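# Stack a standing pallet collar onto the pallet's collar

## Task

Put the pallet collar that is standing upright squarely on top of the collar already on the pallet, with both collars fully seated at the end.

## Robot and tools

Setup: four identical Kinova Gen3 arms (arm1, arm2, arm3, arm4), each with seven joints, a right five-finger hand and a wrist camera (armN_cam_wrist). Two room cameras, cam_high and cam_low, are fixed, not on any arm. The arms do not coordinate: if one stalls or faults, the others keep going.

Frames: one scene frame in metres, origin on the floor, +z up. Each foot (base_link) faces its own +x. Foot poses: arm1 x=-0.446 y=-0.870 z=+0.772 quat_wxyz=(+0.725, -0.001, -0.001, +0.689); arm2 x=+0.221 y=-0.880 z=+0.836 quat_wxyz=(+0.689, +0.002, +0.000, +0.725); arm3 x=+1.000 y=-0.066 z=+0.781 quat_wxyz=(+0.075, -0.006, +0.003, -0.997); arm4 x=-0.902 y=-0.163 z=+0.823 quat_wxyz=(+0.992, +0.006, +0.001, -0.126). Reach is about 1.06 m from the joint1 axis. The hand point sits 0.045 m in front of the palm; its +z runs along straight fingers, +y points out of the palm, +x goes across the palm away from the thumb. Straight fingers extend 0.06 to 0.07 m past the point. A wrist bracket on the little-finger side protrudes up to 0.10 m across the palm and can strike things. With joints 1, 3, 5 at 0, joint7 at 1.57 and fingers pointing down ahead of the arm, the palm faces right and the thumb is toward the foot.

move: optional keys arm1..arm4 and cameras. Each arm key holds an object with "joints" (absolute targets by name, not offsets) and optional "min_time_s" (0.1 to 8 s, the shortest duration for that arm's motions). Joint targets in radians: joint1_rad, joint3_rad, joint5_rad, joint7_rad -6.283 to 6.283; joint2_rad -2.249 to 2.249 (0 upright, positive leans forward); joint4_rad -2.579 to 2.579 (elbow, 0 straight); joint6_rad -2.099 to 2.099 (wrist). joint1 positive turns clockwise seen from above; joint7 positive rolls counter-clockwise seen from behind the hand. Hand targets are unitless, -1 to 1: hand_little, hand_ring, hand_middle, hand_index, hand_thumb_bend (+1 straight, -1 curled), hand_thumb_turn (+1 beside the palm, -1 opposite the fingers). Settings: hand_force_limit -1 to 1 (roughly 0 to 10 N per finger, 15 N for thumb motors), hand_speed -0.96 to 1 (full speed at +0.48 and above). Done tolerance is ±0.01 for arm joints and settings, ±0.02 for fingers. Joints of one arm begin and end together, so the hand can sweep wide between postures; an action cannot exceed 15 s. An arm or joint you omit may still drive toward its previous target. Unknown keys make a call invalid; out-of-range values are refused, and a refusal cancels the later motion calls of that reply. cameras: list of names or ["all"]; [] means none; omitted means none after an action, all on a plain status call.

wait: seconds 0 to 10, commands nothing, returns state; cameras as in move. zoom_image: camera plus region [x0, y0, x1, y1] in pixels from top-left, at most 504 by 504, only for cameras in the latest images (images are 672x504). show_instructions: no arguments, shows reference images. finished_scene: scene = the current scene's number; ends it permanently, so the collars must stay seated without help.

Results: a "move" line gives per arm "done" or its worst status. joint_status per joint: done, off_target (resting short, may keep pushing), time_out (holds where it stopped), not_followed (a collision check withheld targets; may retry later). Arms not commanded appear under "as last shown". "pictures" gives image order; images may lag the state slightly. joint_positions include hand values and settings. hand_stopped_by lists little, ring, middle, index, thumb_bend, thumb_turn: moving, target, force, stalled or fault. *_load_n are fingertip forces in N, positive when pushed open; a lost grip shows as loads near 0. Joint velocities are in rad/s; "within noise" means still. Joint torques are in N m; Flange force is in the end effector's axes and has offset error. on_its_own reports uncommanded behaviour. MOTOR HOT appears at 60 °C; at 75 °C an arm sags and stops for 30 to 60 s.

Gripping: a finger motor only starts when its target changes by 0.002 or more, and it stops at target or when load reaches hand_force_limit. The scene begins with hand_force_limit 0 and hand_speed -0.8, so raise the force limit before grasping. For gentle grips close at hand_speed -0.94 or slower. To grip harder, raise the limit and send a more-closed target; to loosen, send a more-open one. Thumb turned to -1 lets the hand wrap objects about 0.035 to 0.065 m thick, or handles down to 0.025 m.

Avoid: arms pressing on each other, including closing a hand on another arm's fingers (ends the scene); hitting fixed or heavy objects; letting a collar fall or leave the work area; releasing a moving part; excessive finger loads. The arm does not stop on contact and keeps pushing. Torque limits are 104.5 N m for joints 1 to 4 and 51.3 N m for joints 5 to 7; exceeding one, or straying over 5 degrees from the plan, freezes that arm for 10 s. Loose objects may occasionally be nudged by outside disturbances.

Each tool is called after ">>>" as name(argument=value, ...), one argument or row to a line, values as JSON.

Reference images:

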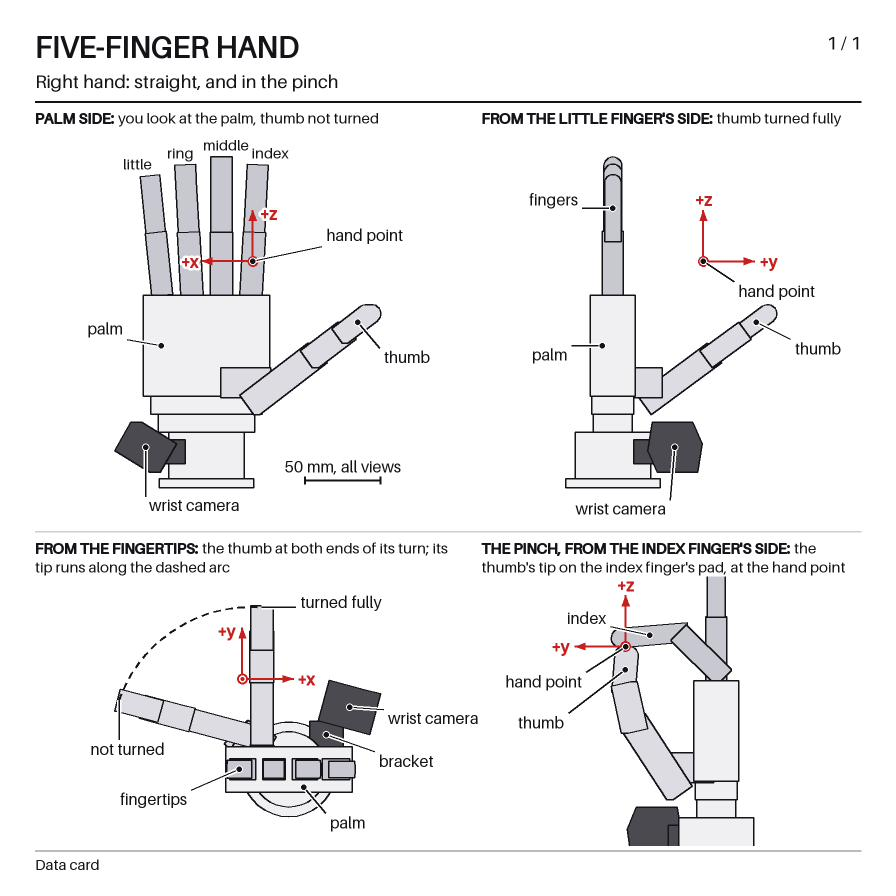

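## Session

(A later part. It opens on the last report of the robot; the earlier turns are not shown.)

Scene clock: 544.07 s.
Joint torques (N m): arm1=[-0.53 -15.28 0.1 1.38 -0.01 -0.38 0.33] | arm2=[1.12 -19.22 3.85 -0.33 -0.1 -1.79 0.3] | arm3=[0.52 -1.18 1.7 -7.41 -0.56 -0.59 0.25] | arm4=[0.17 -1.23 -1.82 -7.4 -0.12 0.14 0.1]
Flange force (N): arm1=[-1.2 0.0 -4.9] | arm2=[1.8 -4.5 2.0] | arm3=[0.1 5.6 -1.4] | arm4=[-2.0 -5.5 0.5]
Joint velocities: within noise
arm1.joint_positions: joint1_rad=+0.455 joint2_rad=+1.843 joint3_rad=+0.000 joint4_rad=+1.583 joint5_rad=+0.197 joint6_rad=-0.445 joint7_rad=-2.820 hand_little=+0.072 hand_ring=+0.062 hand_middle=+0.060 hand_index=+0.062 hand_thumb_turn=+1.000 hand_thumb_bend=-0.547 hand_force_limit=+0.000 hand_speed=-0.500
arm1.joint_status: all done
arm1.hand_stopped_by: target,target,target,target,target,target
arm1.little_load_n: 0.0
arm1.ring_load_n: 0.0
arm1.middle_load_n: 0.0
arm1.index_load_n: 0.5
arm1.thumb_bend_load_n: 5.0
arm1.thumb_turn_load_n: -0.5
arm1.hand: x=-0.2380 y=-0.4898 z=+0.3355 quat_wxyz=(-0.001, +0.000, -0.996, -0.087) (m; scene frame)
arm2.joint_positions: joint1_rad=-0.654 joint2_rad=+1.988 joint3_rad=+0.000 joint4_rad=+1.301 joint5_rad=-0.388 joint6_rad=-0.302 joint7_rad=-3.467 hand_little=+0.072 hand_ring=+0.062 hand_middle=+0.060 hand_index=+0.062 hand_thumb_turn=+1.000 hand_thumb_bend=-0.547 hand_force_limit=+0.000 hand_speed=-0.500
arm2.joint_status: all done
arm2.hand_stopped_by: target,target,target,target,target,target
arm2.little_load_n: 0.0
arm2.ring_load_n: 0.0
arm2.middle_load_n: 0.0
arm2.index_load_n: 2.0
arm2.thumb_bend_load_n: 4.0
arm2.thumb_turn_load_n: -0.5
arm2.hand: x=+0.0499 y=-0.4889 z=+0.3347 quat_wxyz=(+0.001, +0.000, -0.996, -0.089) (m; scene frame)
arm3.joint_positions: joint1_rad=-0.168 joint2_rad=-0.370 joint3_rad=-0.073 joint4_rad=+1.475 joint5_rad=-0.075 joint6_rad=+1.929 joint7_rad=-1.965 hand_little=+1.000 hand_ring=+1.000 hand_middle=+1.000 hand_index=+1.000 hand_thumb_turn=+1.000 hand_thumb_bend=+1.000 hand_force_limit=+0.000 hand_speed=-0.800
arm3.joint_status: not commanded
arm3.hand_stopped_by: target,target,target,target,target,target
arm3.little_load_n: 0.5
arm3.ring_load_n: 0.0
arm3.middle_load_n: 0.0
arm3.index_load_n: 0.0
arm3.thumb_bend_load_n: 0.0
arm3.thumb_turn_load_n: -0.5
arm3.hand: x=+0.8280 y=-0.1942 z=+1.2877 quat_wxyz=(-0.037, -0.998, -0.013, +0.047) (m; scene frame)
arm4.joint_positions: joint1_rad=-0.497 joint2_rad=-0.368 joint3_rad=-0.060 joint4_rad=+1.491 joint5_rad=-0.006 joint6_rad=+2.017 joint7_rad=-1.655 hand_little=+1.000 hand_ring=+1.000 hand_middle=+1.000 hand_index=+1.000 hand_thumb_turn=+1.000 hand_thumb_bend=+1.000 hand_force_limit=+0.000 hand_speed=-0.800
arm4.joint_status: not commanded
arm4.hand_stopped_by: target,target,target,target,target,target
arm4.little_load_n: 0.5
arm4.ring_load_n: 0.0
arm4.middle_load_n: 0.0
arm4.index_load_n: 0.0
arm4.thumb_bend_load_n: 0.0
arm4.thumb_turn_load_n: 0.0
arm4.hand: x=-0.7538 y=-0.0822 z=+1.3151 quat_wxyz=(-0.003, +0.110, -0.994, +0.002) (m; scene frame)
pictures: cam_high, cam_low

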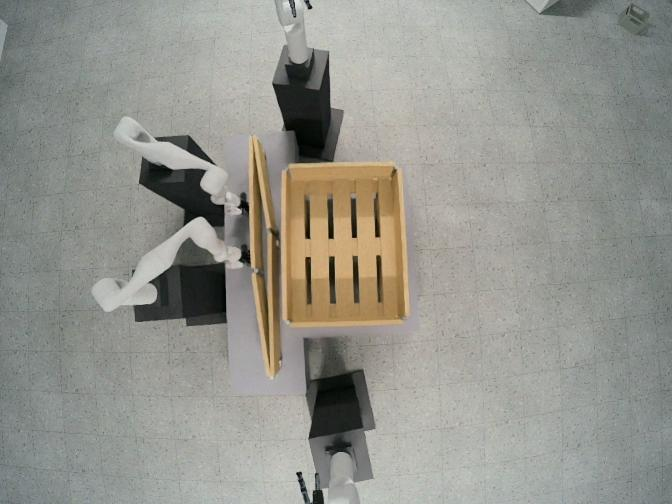

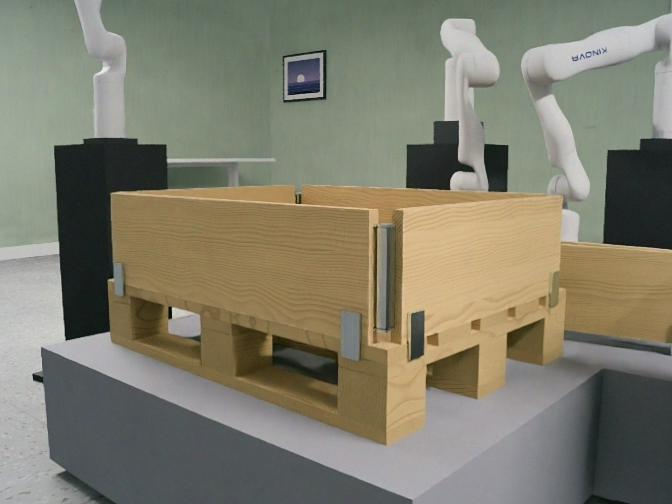

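>>> move(
  arm1={"joints":{"joint1_rad":0.4531,"joint2_rad":1.8194,"joint4_rad":1.6166,"joint5_rad":0.1922,"joint6_rad":-0.4549,"joint7_rad":-2.8169},"min_time_s":2},
  arm2={"joints":{"joint1_rad":-0.6540,"joint2_rad":1.9622,"joint4_rad":1.3401,"joint5_rad":-0.3722,"joint6_rad":-0.3146,"joint7_rad":-3.4835},"min_time_s":2},
  cameras=["cam_high","arm1_cam_wrist","arm2_cam_wrist"],
)

>>> move(
  arm1={"joints":{"joint1_rad":0.5170,"joint2_rad":1.8430,"joint4_rad":1.6790,"joint5_rad":0.1860,"joint6_rad":-0.5350,"joint7_rad":-2.7400},"min_time_s":3},
  arm2={"joints":{"joint1_rad":-0.7290,"joint2_rad":1.9760,"joint4_rad":1.4060,"joint5_rad":-0.3370,"joint6_rad":-0.3830,"joint7_rad":-3.6040},"min_time_s":3},
  cameras=["cam_high","cam_low","arm1_cam_wrist","arm2_cam_wrist"],
)

Scene clock: 629.40 s.
Joint torques (N m): arm1=[-0.56 -15.32 0.12 1.42 -0.01 -0.39 0.32] | arm2=[0.1 -21.16 3.05 -0.51 0.16 -2.05 0.41] | arm3=[0.53 -1.09 1.62 -7.4 -0.54 -0.58 0.32] | arm4=[0.16 -1.23 -1.82 -7.39 -0.15 0.08 0.08]
Flange force (N): arm1=[-1.3 0.0 -4.9] | arm2=[-0.1 -4.0 6.1] | arm3=[0.3 5.5 -1.4] | arm4=[-1.9 -5.6 0.3]
move: arm1 done; arm2 done
Joint velocities: within noise
arm1.joint_positions: joint1_rad=+0.453 joint2_rad=+1.819 joint3_rad=+0.000 joint4_rad=+1.617 joint5_rad=+0.192 joint6_rad=-0.455 joint7_rad=-2.817 hand_little=+0.072 hand_ring=+0.062 hand_middle=+0.060 hand_index=+0.062 hand_thumb_turn=+1.000 hand_thumb_bend=-0.547 hand_force_limit=+0.000 hand_speed=-0.500
arm1.joint_status: all done
arm1.hand_stopped_by: target,target,target,target,target,target
arm1.little_load_n: 0.0
arm1.ring_load_n: 0.0
arm1.middle_load_n: 0.0
arm1.index_load_n: 1.0
arm1.thumb_bend_load_n: 5.0
arm1.thumb_turn_load_n: -0.5
arm1.hand: x=-0.2386 y=-0.4898 z=+0.3460 quat_wxyz=(-0.001, +0.000, -0.996, -0.087) (m; scene frame)
arm2.joint_positions: joint1_rad=-0.654 joint2_rad=+1.962 joint3_rad=+0.000 joint4_rad=+1.340 joint5_rad=-0.372 joint6_rad=-0.315 joint7_rad=-3.484 hand_little=+0.072 hand_ring=+0.062 hand_middle=+0.060 hand_index=+0.063 hand_thumb_turn=+1.000 hand_thumb_bend=-0.547 hand_force_limit=+0.000 hand_speed=-0.500
arm2.joint_status: all done
arm2.hand_stopped_by: target,target,target,target,target,target
arm2.little_load_n: -0.5
arm2.ring_load_n: 0.0
arm2.middle_load_n: 0.0
arm2.index_load_n: 6.0
arm2.thumb_bend_load_n: 4.0
arm2.thumb_turn_load_n: -0.5
arm2.hand: x=+0.0498 y=-0.4888 z=+0.3452 quat_wxyz=(+0.001, +0.000, -0.996, -0.089) (m; scene frame)
arm3, arm4: as last shown
arm3.little_load_n: 0.0
arm3.thumb_turn_load_n: 0.0
arm4.little_load_n: 0.0
pictures: arm1_cam_wrist, arm2_cam_wrist, cam_high

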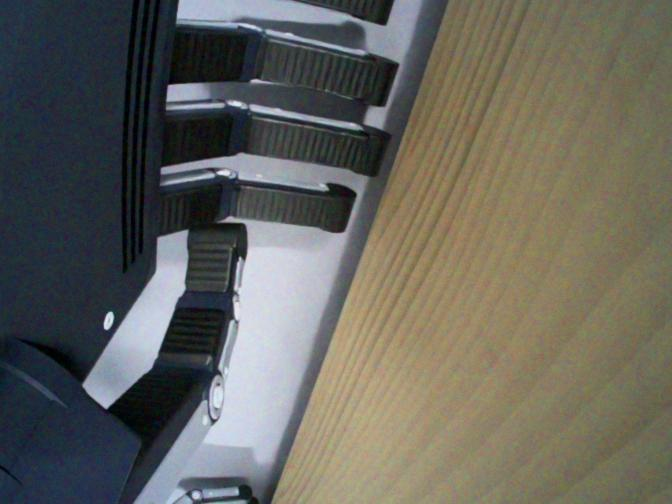

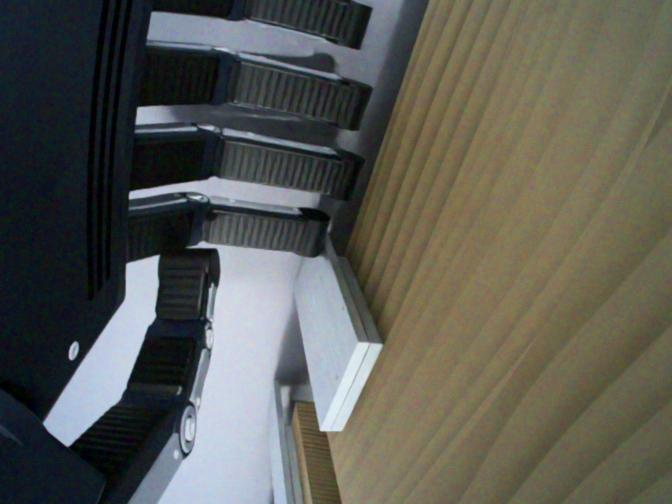

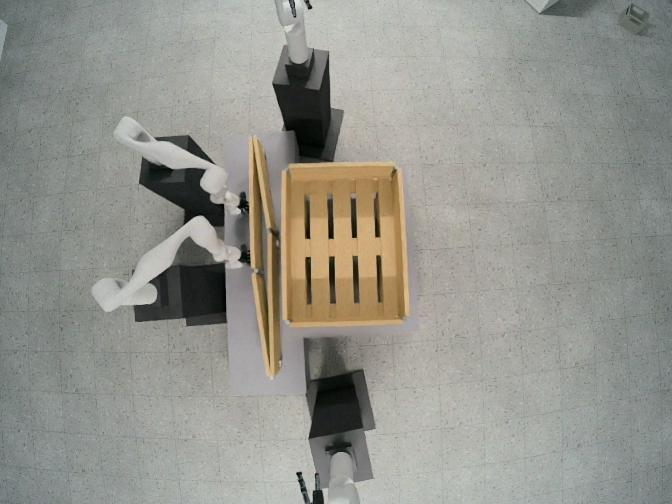

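Scene clock: 632.70 s.
Joint torques (N m): arm1=[-0.59 -14.57 0.05 2.13 0.03 -0.35 0.33] | arm2=[-0.58 -16.49 0.69 2.24 0.17 -0.29 0.18] | arm3=[0.6 -1.14 1.58 -7.53 -0.59 -0.55 0.33] | arm4=[0.16 -1.19 -1.8 -7.39 -0.14 0.09 0.13]
Flange force (N): arm1=[-1.5 0.0 -4.7] | arm2=[-0.2 0.7 3.4] | arm3=[0.3 5.3 -0.8] | arm4=[-1.8 -5.4 0.3]
move: arm1 done; arm2 done
Joint velocities: within noise
arm1.joint_positions: joint1_rad=+0.517 joint2_rad=+1.843 joint3_rad=+0.000 joint4_rad=+1.679 joint5_rad=+0.186 joint6_rad=-0.535 joint7_rad=-2.740 hand_little=+0.072 hand_ring=+0.062 hand_middle=+0.060 hand_index=+0.062 hand_thumb_turn=+1.000 hand_thumb_bend=-0.547 hand_force_limit=+0.000 hand_speed=-0.500
arm1.joint_status: all done
arm1.hand_stopped_by: target,target,target,target,target,target
arm1.little_load_n: 0.0
arm1.ring_load_n: 0.0
arm1.middle_load_n: 0.0
arm1.index_load_n: 1.0
arm1.thumb_bend_load_n: 5.0
arm1.thumb_turn_load_n: -0.5
arm1.hand: x=-0.2375 y=-0.5252 z=+0.3453 quat_wxyz=(-0.001, +0.000, -0.996, -0.087) (m; scene frame)
arm2.joint_positions: joint1_rad=-0.729 joint2_rad=+1.976 joint3_rad=+0.000 joint4_rad=+1.406 joint5_rad=-0.337 joint6_rad=-0.383 joint7_rad=-3.604 hand_little=+0.072 hand_ring=+0.062 hand_middle=+0.060 hand_index=+0.062 hand_thumb_turn=+1.000 hand_thumb_bend=-0.547 hand_force_limit=+0.000 hand_speed=-0.500
arm2.joint_status: all done
arm2.hand_stopped_by: target,target,target,target,target,target
arm2.little_load_n: 0.0
arm2.ring_load_n: 0.0
arm2.middle_load_n: 0.0
arm2.index_load_n: 1.0
arm2.thumb_bend_load_n: 4.0
arm2.thumb_turn_load_n: -0.5
arm2.hand: x=+0.0497 y=-0.5239 z=+0.3448 quat_wxyz=(+0.000, -0.002, -0.996, -0.089) (m; scene frame)
arm3, arm4: as last shown
arm3.middle_load_n: -0.5
pictures: arm1_cam_wrist, arm2_cam_wrist, cam_high, cam_low

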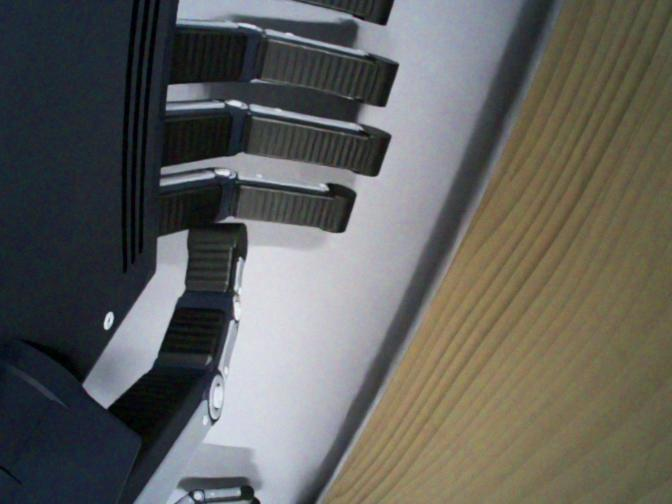

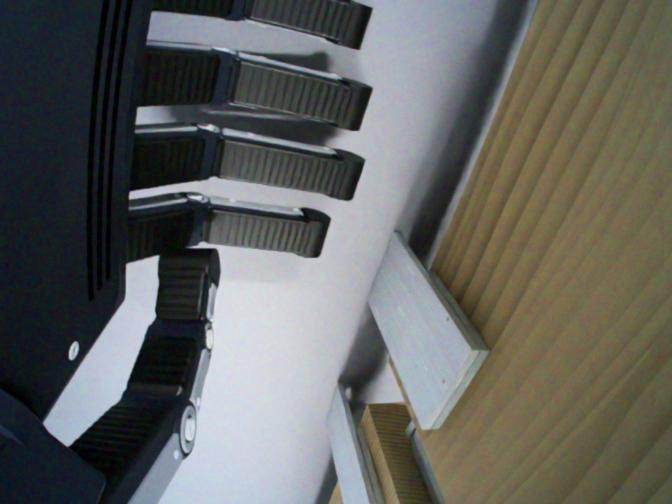

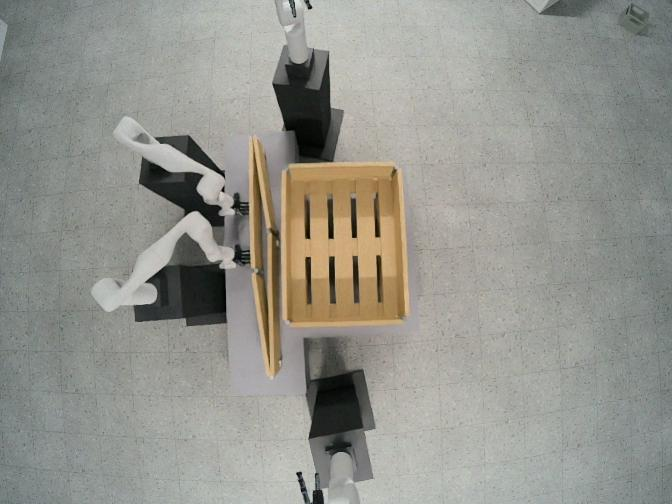

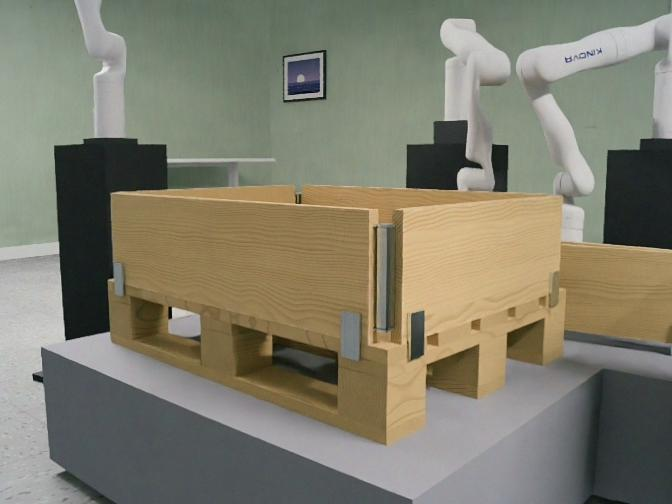

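>>> move(
  arm1={"joints":{"joint1_rad":0.5239,"joint2_rad":1.8678,"joint4_rad":1.6602,"joint5_rad":0.1844,"joint6_rad":-0.5408,"joint7_rad":-2.7323},"min_time_s":2},
  arm2={"joints":{"joint1_rad":-0.7388,"joint2_rad":2.0028,"joint4_rad":1.3809,"joint5_rad":-0.3345,"joint6_rad":-0.3851,"joint7_rad":-3.6121},"min_time_s":2},
)

>>> move(
  arm1={"joints":{"joint1_rad":0.4545,"joint2_rad":1.8431,"joint4_rad":1.5834,"joint5_rad":0.1965,"joint6_rad":-0.4454,"joint7_rad":-2.8203},"min_time_s":2.5},
  arm2={"joints":{"joint1_rad":-0.6759,"joint2_rad":1.9857,"joint4_rad":1.2849,"joint5_rad":-0.4245,"joint6_rad":-0.2840,"joint7_rad":-3.4516},"min_time_s":2.5},
)

>>> move(
  arm1={"joints":{"joint1_rad":0.4531,"joint2_rad":1.7966,"joint4_rad":1.6469,"joint5_rad":0.1892,"joint6_rad":-0.4622,"joint7_rad":-2.8137},"min_time_s":3},
  arm2={"joints":{"joint1_rad":-0.6759,"joint2_rad":1.9359,"joint4_rad":1.3602,"joint5_rad":-0.3912,"joint6_rad":-0.3074,"joint7_rad":-3.4863},"min_time_s":3},
  cameras=["cam_high","cam_low","arm1_cam_wrist","arm2_cam_wrist"],
)

Scene clock: 703.03 s.
Joint torques (N m): arm1=[-0.6 -14.38 0.11 2.24 0.05 -0.36 0.36] | arm2=[-0.64 -16.29 0.59 2.28 0.12 -0.36 0.21] | arm3=[0.57 -1.19 1.63 -7.5 -0.6 -0.56 0.32] | arm4=[0.2 -1.19 -1.84 -7.37 -0.11 0.09 0.1]
Flange force (N): arm1=[-1.6 0.2 -4.5] | arm2=[-0.3 1.0 3.8] | arm3=[0.2 5.5 -1.0] | arm4=[-1.8 -5.6 0.3]
move: arm1 done; arm2 done
Joint velocities: within noise
arm1.joint_positions: joint1_rad=+0.524 joint2_rad=+1.868 joint3_rad=+0.000 joint4_rad=+1.660 joint5_rad=+0.184 joint6_rad=-0.541 joint7_rad=-2.732 hand_little=+0.072 hand_ring=+0.062 hand_middle=+0.060 hand_index=+0.062 hand_thumb_turn=+1.000 hand_thumb_bend=-0.547 hand_force_limit=+0.000 hand_speed=-0.500
arm1.joint_status: all done
arm1.hand_stopped_by: target,target,target,target,target,target
arm1.little_load_n: 0.0
arm1.ring_load_n: 0.0
arm1.middle_load_n: 0.0
arm1.index_load_n: 1.0
arm1.thumb_bend_load_n: 5.0
arm1.thumb_turn_load_n: -1.0
arm1.hand: x=-0.2380 y=-0.5303 z=+0.3360 quat_wxyz=(-0.001, +0.000, -0.996, -0.087) (m; scene frame)
arm2.joint_positions: joint1_rad=-0.739 joint2_rad=+2.003 joint3_rad=+0.000 joint4_rad=+1.381 joint5_rad=-0.335 joint6_rad=-0.385 joint7_rad=-3.612 hand_little=+0.072 hand_ring=+0.062 hand_middle=+0.060 hand_index=+0.062 hand_thumb_turn=+1.000 hand_thumb_bend=-0.547 hand_force_limit=+0.000 hand_speed=-0.500
arm2.joint_status: all done
arm2.hand_stopped_by: target,target,target,target,target,target
arm2.little_load_n: 0.0
arm2.ring_load_n: 0.0
arm2.middle_load_n: 0.0
arm2.index_load_n: 1.0
arm2.thumb_bend_load_n: 4.0
arm2.thumb_turn_load_n: -0.5
arm2.hand: x=+0.0500 y=-0.5292 z=+0.3345 quat_wxyz=(+0.001, +0.000, -0.996, -0.089) (m; scene frame)
arm3, arm4: as last shown
arm4.thumb_turn_load_n: -0.5
pictures: none

Scene clock: 705.83 s.
Joint torques (N m): arm1=[-0.55 -15.35 0.1 1.41 -0.02 -0.37 0.33] | arm2=[-0.66 -17.3 0.72 1.37 0.17 -0.36 0.2] | arm3=[0.66 -1.12 1.65 -7.55 -0.57 -0.52 0.36] | arm4=[0.13 -1.29 -1.86 -7.38 -0.13 0.1 0.12]
Flange force (N): arm1=[-1.3 -0.1 -4.6] | arm2=[-0.3 1.0 3.7] | arm3=[0.4 5.6 -0.6] | arm4=[-2.1 -5.6 0.2]
move: arm1 done; arm2 done
Joint velocities: within noise
arm1.joint_positions: joint1_rad=+0.455 joint2_rad=+1.843 joint3_rad=+0.000 joint4_rad=+1.583 joint5_rad=+0.197 joint6_rad=-0.445 joint7_rad=-2.820 hand_little=+0.072 hand_ring=+0.062 hand_middle=+0.060 hand_index=+0.062 hand_thumb_turn=+1.000 hand_thumb_bend=-0.547 hand_force_limit=+0.000 hand_speed=-0.500
arm1.joint_status: all done
arm1.hand_stopped_by: target,target,target,target,target,target
arm1.little_load_n: 0.0
arm1.ring_load_n: 0.0
arm1.middle_load_n: 0.0
arm1.index_load_n: 0.5
arm1.thumb_bend_load_n: 5.0
arm1.thumb_turn_load_n: -0.5
arm1.hand: x=-0.2380 y=-0.4898 z=+0.3354 quat_wxyz=(-0.001, +0.000, -0.996, -0.087) (m; scene frame)
arm2.joint_positions: joint1_rad=-0.676 joint2_rad=+1.986 joint3_rad=+0.000 joint4_rad=+1.285 joint5_rad=-0.424 joint6_rad=-0.284 joint7_rad=-3.452 hand_little=+0.072 hand_ring=+0.062 hand_middle=+0.060 hand_index=+0.062 hand_thumb_turn=+1.000 hand_thumb_bend=-0.547 hand_force_limit=+0.000 hand_speed=-0.500
arm2.joint_status: all done
arm2.hand_stopped_by: target,target,target,target,target,target
arm2.little_load_n: 0.0
arm2.ring_load_n: 0.0
arm2.middle_load_n: 0.0
arm2.index_load_n: 1.0
arm2.thumb_bend_load_n: 4.0
arm2.thumb_turn_load_n: -0.5
arm2.hand: x=+0.0399 y=-0.4888 z=+0.3347 quat_wxyz=(+0.001, +0.000, -0.996, -0.089) (m; scene frame)
arm3, arm4: as last shown
arm3.middle_load_n: 0.0
arm4.thumb_bend_load_n: -0.5
arm4.thumb_turn_load_n: 0.0
pictures: none

Scene clock: 709.13 s.
Joint torques (N m): arm1=[-0.61 -15.37 0.07 1.51 0.01 -0.36 0.36] | arm2=[-0.63 -17.43 0.71 1.57 0.21 -0.29 0.19] | arm3=[0.6 -1.11 1.61 -7.53 -0.51 -0.54 0.32] | arm4=[0.17 -1.2 -1.85 -7.35 -0.11 0.1 0.11]
Flange force (N): arm1=[-1.4 -0.1 -4.8] | arm2=[-0.2 0.9 3.4] | arm3=[0.4 5.4 -0.7] | arm4=[-1.9 -5.6 0.2]
move: arm1 done; arm2 done
Joint velocities: within noise
arm1.joint_positions: joint1_rad=+0.453 joint2_rad=+1.797 joint3_rad=+0.000 joint4_rad=+1.647 joint5_rad=+0.189 joint6_rad=-0.462 joint7_rad=-2.814 hand_little=+0.072 hand_ring=+0.062 hand_middle=+0.060 hand_index=+0.062 hand_thumb_turn=+1.000 hand_thumb_bend=-0.547 hand_force_limit=+0.000 hand_speed=-0.500
arm1.joint_status: all done
arm1.hand_stopped_by: target,target,target,target,target,target
arm1.little_load_n: 0.0
arm1.ring_load_n: 0.0
arm1.middle_load_n: 0.0
arm1.index_load_n: 1.0
arm1.thumb_bend_load_n: 5.0
arm1.thumb_turn_load_n: -0.5
arm1.hand: x=-0.2386 y=-0.4898 z=+0.3560 quat_wxyz=(-0.001, +0.000, -0.996, -0.087) (m; scene frame)
arm2.joint_positions: joint1_rad=-0.676 joint2_rad=+1.936 joint3_rad=+0.000 joint4_rad=+1.360 joint5_rad=-0.391 joint6_rad=-0.307 joint7_rad=-3.486 hand_little=+0.072 hand_ring=+0.062 hand_middle=+0.060 hand_index=+0.062 hand_thumb_turn=+1.000 hand_thumb_bend=-0.547 hand_force_limit=+0.000 hand_speed=-0.500
arm2.joint_status: all done
arm2.hand_stopped_by: target,target,target,target,target,target
arm2.little_load_n: 0.0
arm2.ring_load_n: 0.0
arm2.middle_load_n: 0.0
arm2.index_load_n: 1.0
arm2.thumb_bend_load_n: 4.0
arm2.thumb_turn_load_n: -0.5
arm2.hand: x=+0.0399 y=-0.4889 z=+0.3552 quat_wxyz=(+0.001, +0.000, -0.996, -0.089) (m; scene frame)
arm3, arm4: as last shown
arm4.thumb_bend_load_n: 0.0
pictures: arm1_cam_wrist, arm2_cam_wrist, cam_high, cam_low

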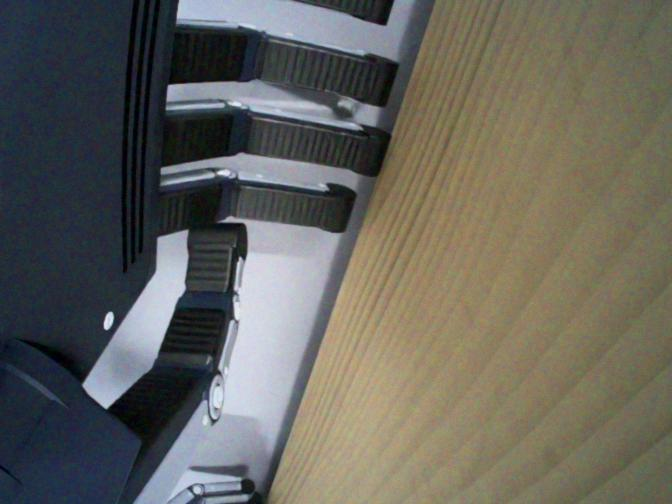

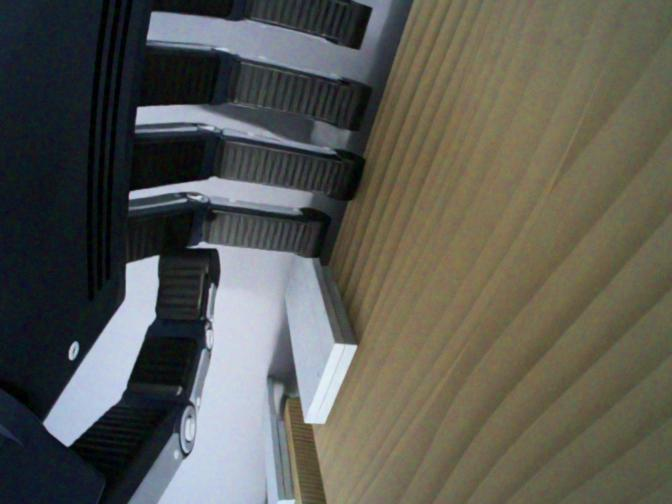

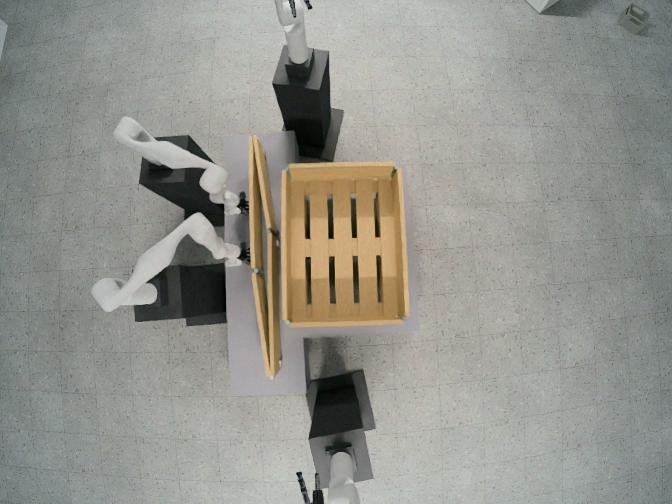

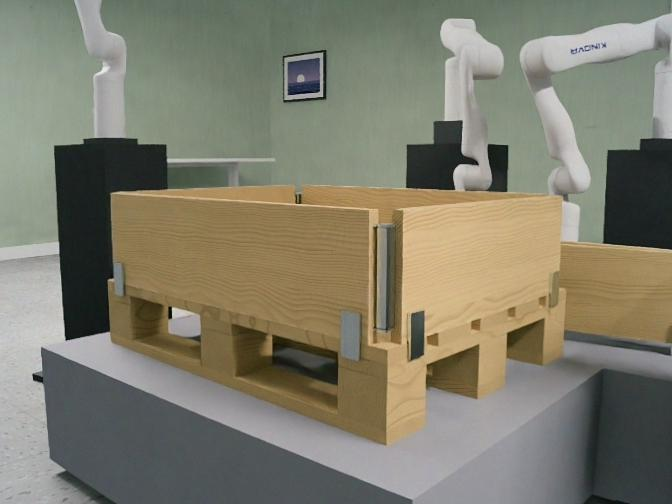

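>>> move(
  arm1={"joints":{"joint1_rad":0.4545,"joint2_rad":1.8431,"joint4_rad":1.5834,"joint5_rad":0.1965,"joint6_rad":-0.4454,"joint7_rad":-2.8203},"min_time_s":2},
  arm2={"joints":{"joint1_rad":-0.6759,"joint2_rad":1.9857,"joint4_rad":1.2849,"joint5_rad":-0.4245,"joint6_rad":-0.2840,"joint7_rad":-3.4516},"min_time_s":2},
)

>>> move(
  arm1={"joints":{"joint1_rad":0.4277,"joint2_rad":1.8342,"joint4_rad":1.5478,"joint5_rad":0.2053,"joint6_rad":-0.4033,"joint7_rad":-2.8583},"min_time_s":2},
  arm2={"joints":{"joint1_rad":-0.6546,"joint2_rad":1.9809,"joint4_rad":1.2377,"joint5_rad":-0.4903,"joint6_rad":-0.2378,"joint7_rad":-3.3607},"min_time_s":2},
  cameras=["arm1_cam_wrist","arm2_cam_wrist"],
)

Scene clock: 773.97 s.
Joint torques (N m): arm1=[-0.6 -15.28 0.1 1.38 0.01 -0.35 0.31] | arm2=[-0.55 -17.3 0.71 1.45 0.2 -0.32 0.21] | arm3=[0.63 -1.23 1.62 -7.37 -0.51 -0.6 0.31] | arm4=[0.16 -1.24 -1.87 -7.35 -0.12 0.12 0.1]
Flange force (N): arm1=[-1.3 -0.1 -4.9] | arm2=[0.1 1.0 4.0] | arm3=[0.0 5.6 -1.6] | arm4=[-2.0 -5.7 0.2]
move: arm1 done; arm2 done
Joint velocities: within noise
arm1.joint_positions: joint1_rad=+0.455 joint2_rad=+1.843 joint3_rad=+0.000 joint4_rad=+1.583 joint5_rad=+0.197 joint6_rad=-0.445 joint7_rad=-2.820 hand_little=+0.072 hand_ring=+0.062 hand_middle=+0.060 hand_index=+0.062 hand_thumb_turn=+1.000 hand_thumb_bend=-0.547 hand_force_limit=+0.000 hand_speed=-0.500
arm1.joint_status: all done
arm1.hand_stopped_by: target,target,target,target,target,target
arm1.little_load_n: 0.0
arm1.ring_load_n: 0.0
arm1.middle_load_n: 0.0
arm1.index_load_n: 0.5
arm1.thumb_bend_load_n: 5.0
arm1.thumb_turn_load_n: -0.5
arm1.hand: x=-0.2380 y=-0.4898 z=+0.3355 quat_wxyz=(-0.001, +0.000, -0.996, -0.087) (m; scene frame)
arm2.joint_positions: joint1_rad=-0.676 joint2_rad=+1.986 joint3_rad=+0.000 joint4_rad=+1.285 joint5_rad=-0.424 joint6_rad=-0.284 joint7_rad=-3.452 hand_little=+0.072 hand_ring=+0.062 hand_middle=+0.060 hand_index=+0.062 hand_thumb_turn=+1.000 hand_thumb_bend=-0.547 hand_force_limit=+0.000 hand_speed=-0.500
arm2.joint_status: all done
arm2.hand_stopped_by: target,target,target,target,target,target
arm2.little_load_n: 0.0
arm2.ring_load_n: 0.0
arm2.middle_load_n: 0.0
arm2.index_load_n: 1.0
arm2.thumb_bend_load_n: 4.0
arm2.thumb_turn_load_n: -0.5
arm2.hand: x=+0.0399 y=-0.4888 z=+0.3347 quat_wxyz=(+0.001, +0.000, -0.996, -0.089) (m; scene frame)
arm3, arm4: as last shown
pictures: none

Scene clock: 776.27 s.
Joint torques (N m): arm1=[-0.56 -15.7 0.13 1.08 0.01 -0.37 0.34] | arm2=[-0.63 -17.74 0.68 0.93 0.21 -0.36 0.21] | arm3=[0.64 -1.13 1.56 -7.48 -0.53 -0.62 0.31] | arm4=[0.14 -1.23 -1.87 -7.36 -0.12 0.11 0.11]
Flange force (N): arm1=[-1.2 -0.1 -4.7] | arm2=[-0.1 1.1 3.7] | arm3=[0.3 5.3 -1.2] | arm4=[-2.0 -5.6 0.3]
move: arm1 done; arm2 done
Joint velocities: within noise
arm1.joint_positions: joint1_rad=+0.428 joint2_rad=+1.834 joint3_rad=+0.000 joint4_rad=+1.548 joint5_rad=+0.205 joint6_rad=-0.403 joint7_rad=-2.858 hand_little=+0.072 hand_ring=+0.062 hand_middle=+0.060 hand_index=+0.062 hand_thumb_turn=+1.000 hand_thumb_bend=-0.547 hand_force_limit=+0.000 hand_speed=-0.500
arm1.joint_status: all done
arm1.hand_stopped_by: target,target,target,target,target,target
arm1.little_load_n: 0.0
arm1.ring_load_n: 0.0
arm1.middle_load_n: 0.0
arm1.index_load_n: 1.0
arm1.thumb_bend_load_n: 5.0
arm1.thumb_turn_load_n: -1.0
arm1.hand: x=-0.2385 y=-0.4723 z=+0.3354 quat_wxyz=(-0.001, +0.000, -0.996, -0.087) (m; scene frame)
arm2.joint_positions: joint1_rad=-0.655 joint2_rad=+1.981 joint3_rad=+0.000 joint4_rad=+1.238 joint5_rad=-0.490 joint6_rad=-0.238 joint7_rad=-3.361 hand_little=+0.072 hand_ring=+0.062 hand_middle=+0.060 hand_index=+0.062 hand_thumb_turn=+1.000 hand_thumb_bend=-0.547 hand_force_limit=+0.000 hand_speed=-0.500
arm2.joint_status: all done
arm2.hand_stopped_by: target,target,target,target,target,target
arm2.little_load_n: 0.0
arm2.ring_load_n: 0.0
arm2.middle_load_n: 0.0
arm2.index_load_n: 1.0
arm2.thumb_bend_load_n: 4.0
arm2.thumb_turn_load_n: 0.0
arm2.hand: x=+0.0342 y=-0.4717 z=+0.3348 quat_wxyz=(+0.002, +0.000, -0.996, -0.089) (m; scene frame)
arm3, arm4: as last shown
arm3.middle_load_n: -0.5
arm3.thumb_bend_load_n: -0.5
pictures: arm1_cam_wrist, arm2_cam_wrist

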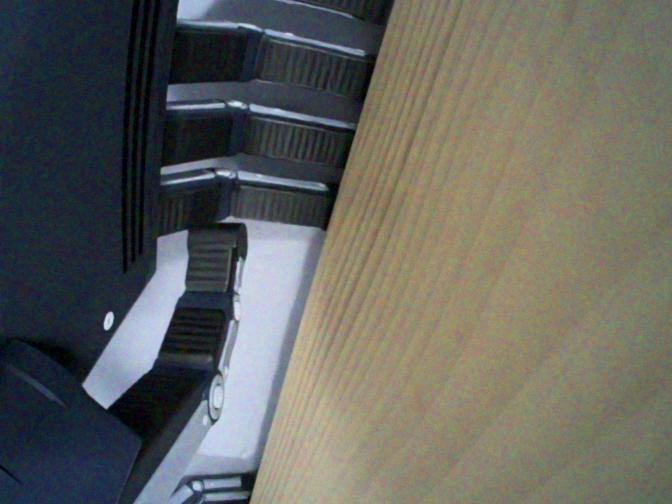

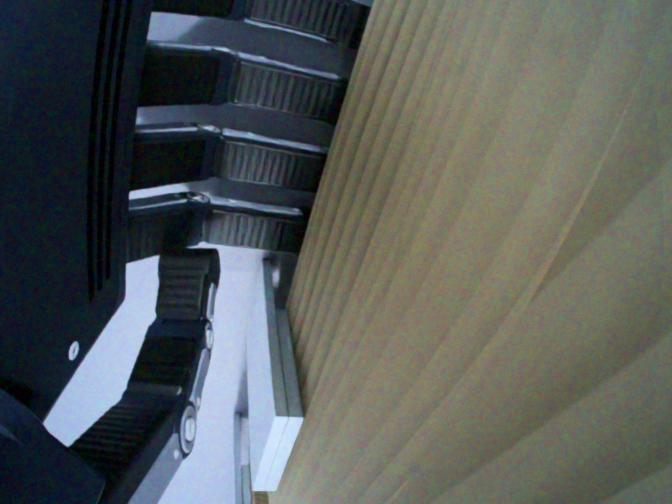

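>>> move(
  arm1={"joints":{"joint1_rad":0.4277,"joint2_rad":1.7869,"joint4_rad":1.6105,"joint5_rad":0.1981,"joint6_rad":-0.4184,"joint7_rad":-2.8507},"min_time_s":3},
  arm2={"joints":{"joint1_rad":-0.6546,"joint2_rad":1.9304,"joint4_rad":1.3138,"joint5_rad":-0.4482,"joint6_rad":-0.2608,"joint7_rad":-3.4043},"min_time_s":3},
  cameras=["cam_high","arm1_cam_wrist","arm2_cam_wrist"],
)

>>> move(
  arm1={"joints":{"joint1_rad":0.4849,"joint2_rad":1.8093,"joint4_rad":1.6749,"joint5_rad":0.1879,"joint6_rad":-0.5000,"joint7_rad":-2.7776},"min_time_s":4},
  arm2={"joints":{"joint1_rad":-0.7250,"joint2_rad":1.9419,"joint4_rad":1.3811,"joint5_rad":-0.3955,"joint6_rad":-0.3291,"joint7_rad":-3.5335},"min_time_s":4},
  cameras=["cam_high","cam_low","arm1_cam_wrist","arm2_cam_wrist"],
)

Scene clock: 809.00 s.
Joint torques (N m): arm1=[-0.98 -20.1 -0.85 3.45 0.54 -0.95 0.46] | arm2=[-0.18 -22.74 2.28 -0.51 0.15 -1.97 0.3] | arm3=[0.57 -1.13 1.67 -7.38 -0.53 -0.51 0.29] | arm4=[0.17 -1.27 -1.86 -7.38 -0.15 0.12 0.13]
Flange force (N): arm1=[-3.9 0.4 12.6] | arm2=[-0.2 -2.7 10.4] | arm3=[0.1 5.6 -1.2] | arm4=[-2.1 -5.6 0.3]
move: arm1 done; arm2 done
Joint velocities: within noise
arm1.joint_positions: joint1_rad=+0.428 joint2_rad=+1.787 joint3_rad=+0.000 joint4_rad=+1.611 joint5_rad=+0.198 joint6_rad=-0.418 joint7_rad=-2.851 hand_little=+0.072 hand_ring=+0.063 hand_middle=+0.061 hand_index=+0.063 hand_thumb_turn=+1.000 hand_thumb_bend=-0.547 hand_force_limit=+0.000 hand_speed=-0.500
arm1.joint_status: all done
arm1.hand_stopped_by: target,target,target,target,target,target
arm1.little_load_n: 0.0
arm1.ring_load_n: 6.0
arm1.middle_load_n: 7.0
arm1.index_load_n: 5.0
arm1.thumb_bend_load_n: 5.0
arm1.thumb_turn_load_n: -0.5
arm1.hand: x=-0.2385 y=-0.4723 z=+0.3560 quat_wxyz=(-0.001, +0.000, -0.996, -0.087) (m; scene frame)
arm2.joint_positions: joint1_rad=-0.655 joint2_rad=+1.930 joint3_rad=+0.000 joint4_rad=+1.314 joint5_rad=-0.448 joint6_rad=-0.261 joint7_rad=-3.404 hand_little=+0.072 hand_ring=+0.062 hand_middle=+0.060 hand_index=+0.062 hand_thumb_turn=+1.000 hand_thumb_bend=-0.547 hand_force_limit=+0.000 hand_speed=-0.500
arm2.joint_status: all done
arm2.hand_stopped_by: target,target,target,target,target,target
arm2.little_load_n: 0.0
arm2.ring_load_n: 3.0
arm2.middle_load_n: 2.0
arm2.index_load_n: 3.0
arm2.thumb_bend_load_n: 4.0
arm2.thumb_turn_load_n: -0.5
arm2.hand: x=+0.0346 y=-0.4717 z=+0.3553 quat_wxyz=(+0.002, +0.000, -0.996, -0.089) (m; scene frame)
arm3.joint_positions: joint1_rad=-0.168 joint2_rad=-0.370 joint3_rad=-0.073 joint4_rad=+1.475 joint5_rad=-0.075 joint6_rad=+1.929 joint7_rad=-1.965 hand_little=+1.000 hand_ring=+1.000 hand_middle=+1.000 hand_index=+1.000 hand_thumb_turn=+1.000 hand_thumb_bend=+1.000 hand_force_limit=+0.000 hand_speed=-0.800
arm3.joint_status: not commanded
arm3.hand_stopped_by: target,target,target,target,target,target
arm3.little_load_n: 0.0
arm3.ring_load_n: 0.0
arm3.middle_load_n: 0.0
arm3.index_load_n: 0.0
arm3.thumb_bend_load_n: 0.0
arm3.thumb_turn_load_n: 0.0
arm3.hand: x=+0.8280 y=-0.1942 z=+1.2877 quat_wxyz=(-0.037, -0.998, -0.013, +0.047) (m; scene frame)
arm4.joint_positions: joint1_rad=-0.497 joint2_rad=-0.368 joint3_rad=-0.060 joint4_rad=+1.491 joint5_rad=-0.006 joint6_rad=+2.017 joint7_rad=-1.655 hand_little=+1.000 hand_ring=+1.000 hand_middle=+1.000 hand_index=+1.000 hand_thumb_turn=+1.000 hand_thumb_bend=+1.000 hand_force_limit=+0.000 hand_speed=-0.800
arm4.joint_status: not commanded
arm4.hand_stopped_by: target,target,target,target,target,target
arm4.little_load_n: 0.0
arm4.ring_load_n: 0.0
arm4.middle_load_n: 0.0
arm4.index_load_n: 0.0
arm4.thumb_bend_load_n: 0.0
arm4.thumb_turn_load_n: 0.0
arm4.hand: x=-0.7538 y=-0.0822 z=+1.3151 quat_wxyz=(-0.003, +0.110, -0.994, +0.002) (m; scene frame)
pictures: arm1_cam_wrist, arm2_cam_wrist, cam_high

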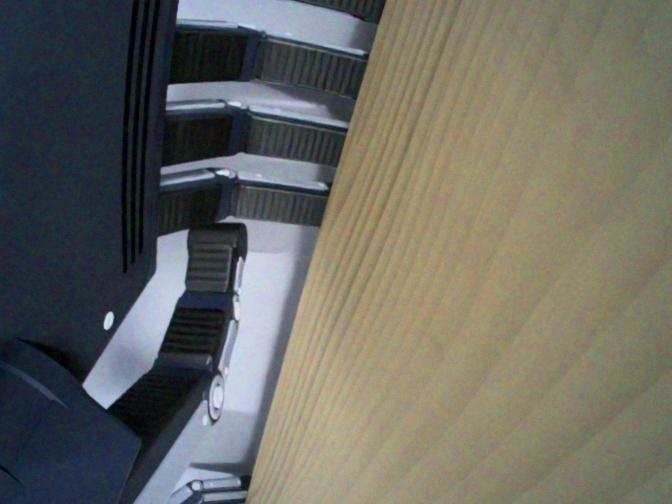

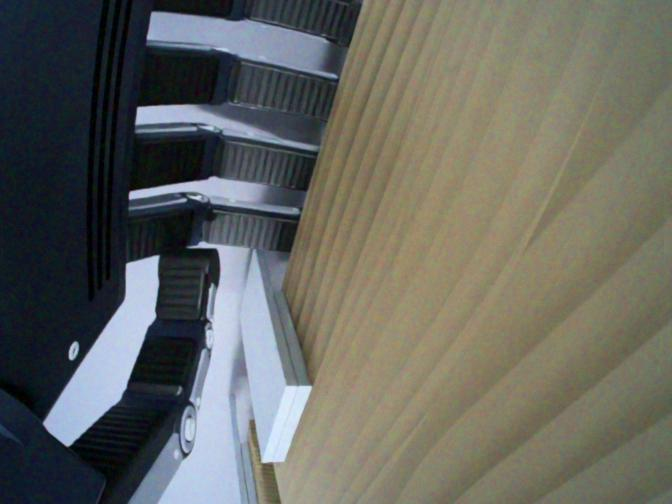

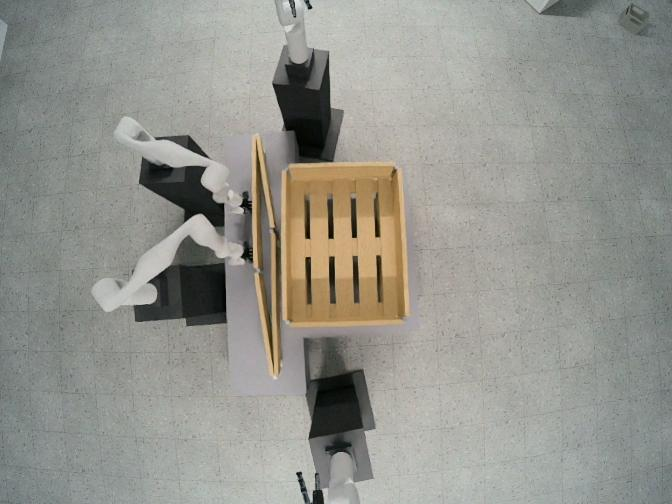

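Scene clock: 813.30 s.
Joint torques (N m): arm1=[-1.75 -19.3 -2.26 5.11 1.2 -1.06 0.61] | arm2=[-1.16 -21.16 0.91 0.26 0.42 -1.49 0.29] | arm3=[0.56 -1.16 1.65 -7.4 -0.5 -0.53 0.33] | arm4=[0.21 -1.22 -1.82 -7.39 -0.13 0.12 0.11]
Flange force (N): arm1=[-6.3 -0.2 15.3] | arm2=[-2.2 -1.1 8.6] | arm3=[0.2 5.7 -1.3] | arm4=[-1.9 -5.5 0.4]
move: arm1 done; arm2 done
Joint velocities: within noise
arm1.joint_positions: joint1_rad=+0.485 joint2_rad=+1.809 joint3_rad=+0.000 joint4_rad=+1.675 joint5_rad=+0.188 joint6_rad=-0.500 joint7_rad=-2.778 hand_little=+0.072 hand_ring=+0.063 hand_middle=+0.061 hand_index=+0.063 hand_thumb_turn=+1.000 hand_thumb_bend=-0.547 hand_force_limit=+0.000 hand_speed=-0.500
arm1.joint_status: all done
arm1.hand_stopped_by: target,target,target,target,target,target
arm1.little_load_n: 0.0
arm1.ring_load_n: 8.0
arm1.middle_load_n: 8.5
arm1.index_load_n: 5.5
arm1.thumb_bend_load_n: 5.0
arm1.thumb_turn_load_n: -0.5
arm1.hand: x=-0.2374 y=-0.5070 z=+0.3548 quat_wxyz=(-0.001, +0.000, -0.996, -0.087) (m; scene frame)
arm2.joint_positions: joint1_rad=-0.725 joint2_rad=+1.942 joint3_rad=+0.000 joint4_rad=+1.381 joint5_rad=-0.396 joint6_rad=-0.329 joint7_rad=-3.534 hand_little=+0.072 hand_ring=+0.062 hand_middle=+0.060 hand_index=+0.062 hand_thumb_turn=+1.000 hand_thumb_bend=-0.547 hand_force_limit=+0.000 hand_speed=-0.500
arm2.joint_status: all done
arm2.hand_stopped_by: target,target,target,target,target,target
arm2.little_load_n: 0.0
arm2.ring_load_n: 2.5
arm2.middle_load_n: 1.5
arm2.index_load_n: 2.0
arm2.thumb_bend_load_n: 4.0
arm2.thumb_turn_load_n: -0.5
arm2.hand: x=+0.0341 y=-0.5058 z=+0.3545 quat_wxyz=(+0.000, +0.000, -0.996, -0.090) (m; scene frame)
arm3, arm4: as last shown
arm4.thumb_turn_load_n: 0.5
pictures: arm1_cam_wrist, arm2_cam_wrist, cam_high, cam_low

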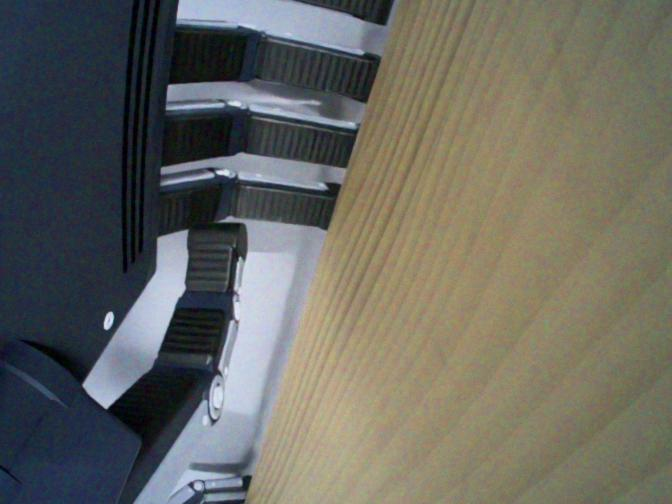

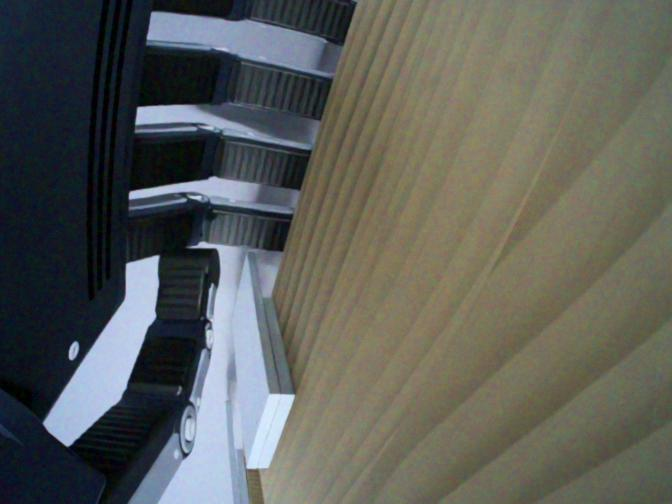

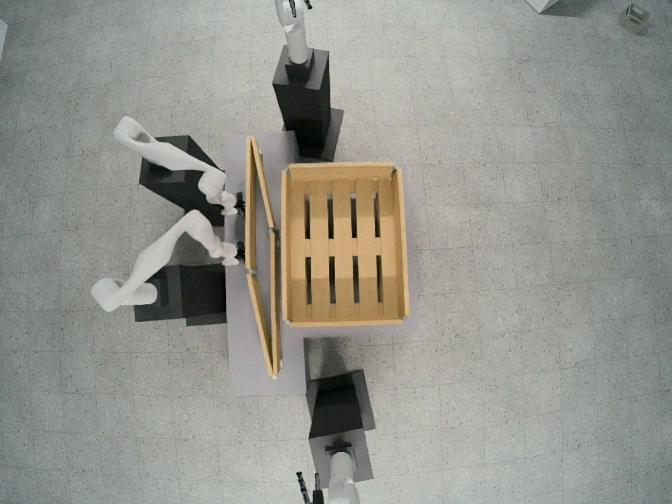

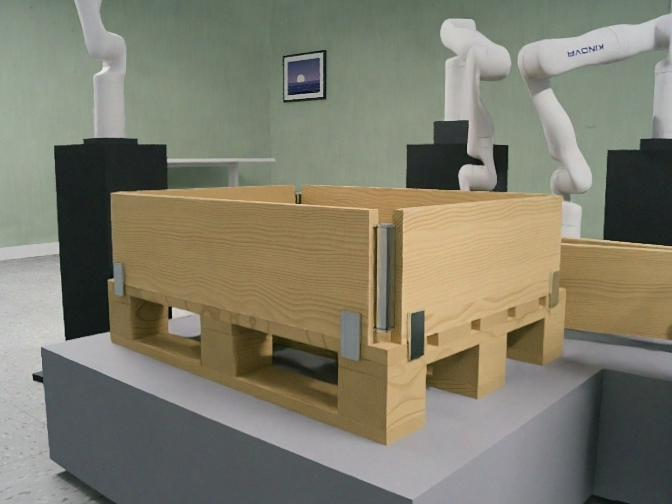

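>>> move(
  arm1={"joints":{"joint1_rad":0.5421,"joint2_rad":1.8316,"joint4_rad":1.7393,"joint5_rad":0.1776,"joint6_rad":-0.5816,"joint7_rad":-2.7044},"min_time_s":4},
  arm2={"joints":{"joint1_rad":-0.7954,"joint2_rad":1.9533,"joint4_rad":1.4483,"joint5_rad":-0.3428,"joint6_rad":-0.3973,"joint7_rad":-3.6626},"min_time_s":4},
  cameras=["cam_high","cam_low","arm1_cam_wrist","arm2_cam_wrist"],
)

Scene clock: 824.63 s.
Joint torques (N m): arm1=[-1.8 -19.17 -2.58 5.25 1.38 -1.56 0.58] | arm2=[-1.22 -18.9 0.45 2.02 0.3 -0.89 0.32] | arm3=[0.66 -1.13 1.58 -7.48 -0.53 -0.54 0.32] | arm4=[0.15 -1.18 -1.85 -7.42 -0.09 0.1 0.13]
Flange force (N): arm1=[-6.2 -1.9 15.2] | arm2=[-1.6 0.5 8.3] | arm3=[0.2 5.4 -1.0] | arm4=[-1.8 -5.5 0.5]
move: arm1 done; arm2 done
Joint velocities: within noise
arm1.joint_positions: joint1_rad=+0.542 joint2_rad=+1.832 joint3_rad=+0.000 joint4_rad=+1.739 joint5_rad=+0.178 joint6_rad=-0.582 joint7_rad=-2.704 hand_little=+0.072 hand_ring=+0.063 hand_middle=+0.061 hand_index=+0.063 hand_thumb_turn=+1.000 hand_thumb_bend=-0.547 hand_force_limit=+0.000 hand_speed=-0.500
arm1.joint_status: all done
arm1.hand_stopped_by: target,target,target,target,target,target
arm1.little_load_n: 0.0
arm1.ring_load_n: 6.0
arm1.middle_load_n: 12.0
arm1.index_load_n: 6.0
arm1.thumb_bend_load_n: 5.0
arm1.thumb_turn_load_n: -0.5
arm1.hand: x=-0.2386 y=-0.5404 z=+0.3559 quat_wxyz=(-0.001, +0.000, -0.996, -0.087) (m; scene frame)
arm2.joint_positions: joint1_rad=-0.795 joint2_rad=+1.953 joint3_rad=+0.000 joint4_rad=+1.448 joint5_rad=-0.343 joint6_rad=-0.397 joint7_rad=-3.663 hand_little=+0.072 hand_ring=+0.062 hand_middle=+0.060 hand_index=+0.062 hand_thumb_turn=+1.000 hand_thumb_bend=-0.547 hand_force_limit=+0.000 hand_speed=-0.500
arm2.joint_status: all done
arm2.hand_stopped_by: target,target,target,target,target,target
arm2.little_load_n: 0.0
arm2.ring_load_n: 2.5
arm2.middle_load_n: 1.0
arm2.index_load_n: 2.0
arm2.thumb_bend_load_n: 4.0
arm2.thumb_turn_load_n: -0.5
arm2.hand: x=+0.0350 y=-0.5391 z=+0.3551 quat_wxyz=(+0.001, +0.000, -0.996, -0.089) (m; scene frame)
arm3, arm4: as last shown
arm3.thumb_bend_load_n: -0.5
arm4.thumb_turn_load_n: 0.0
pictures: arm1_cam_wrist, arm2_cam_wrist, cam_high, cam_low

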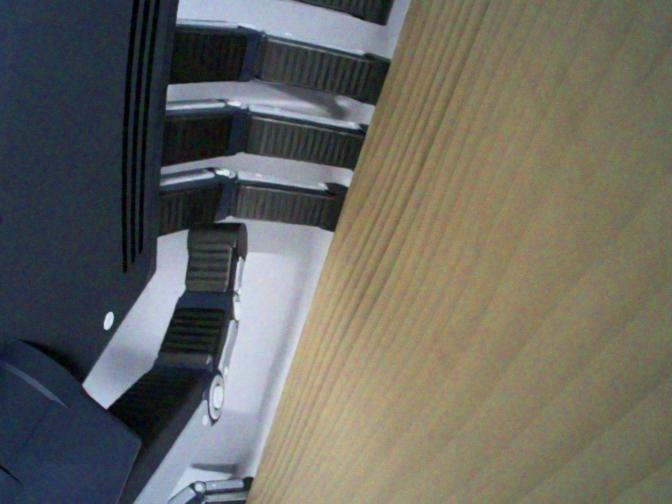

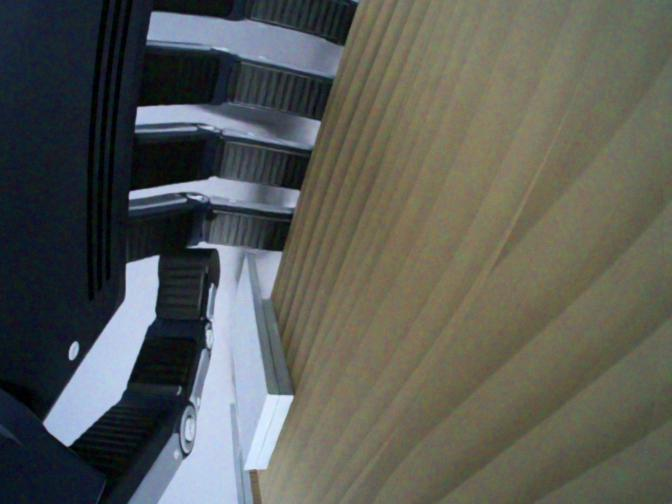

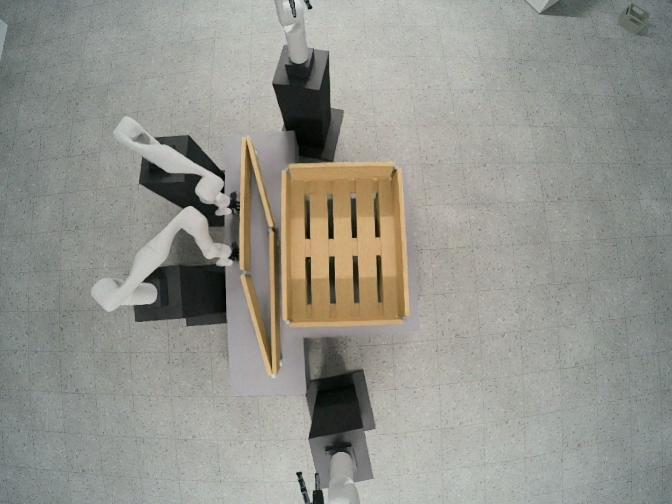

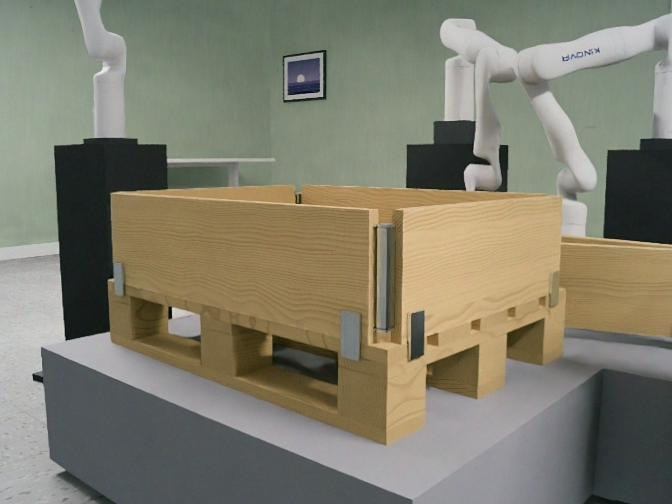

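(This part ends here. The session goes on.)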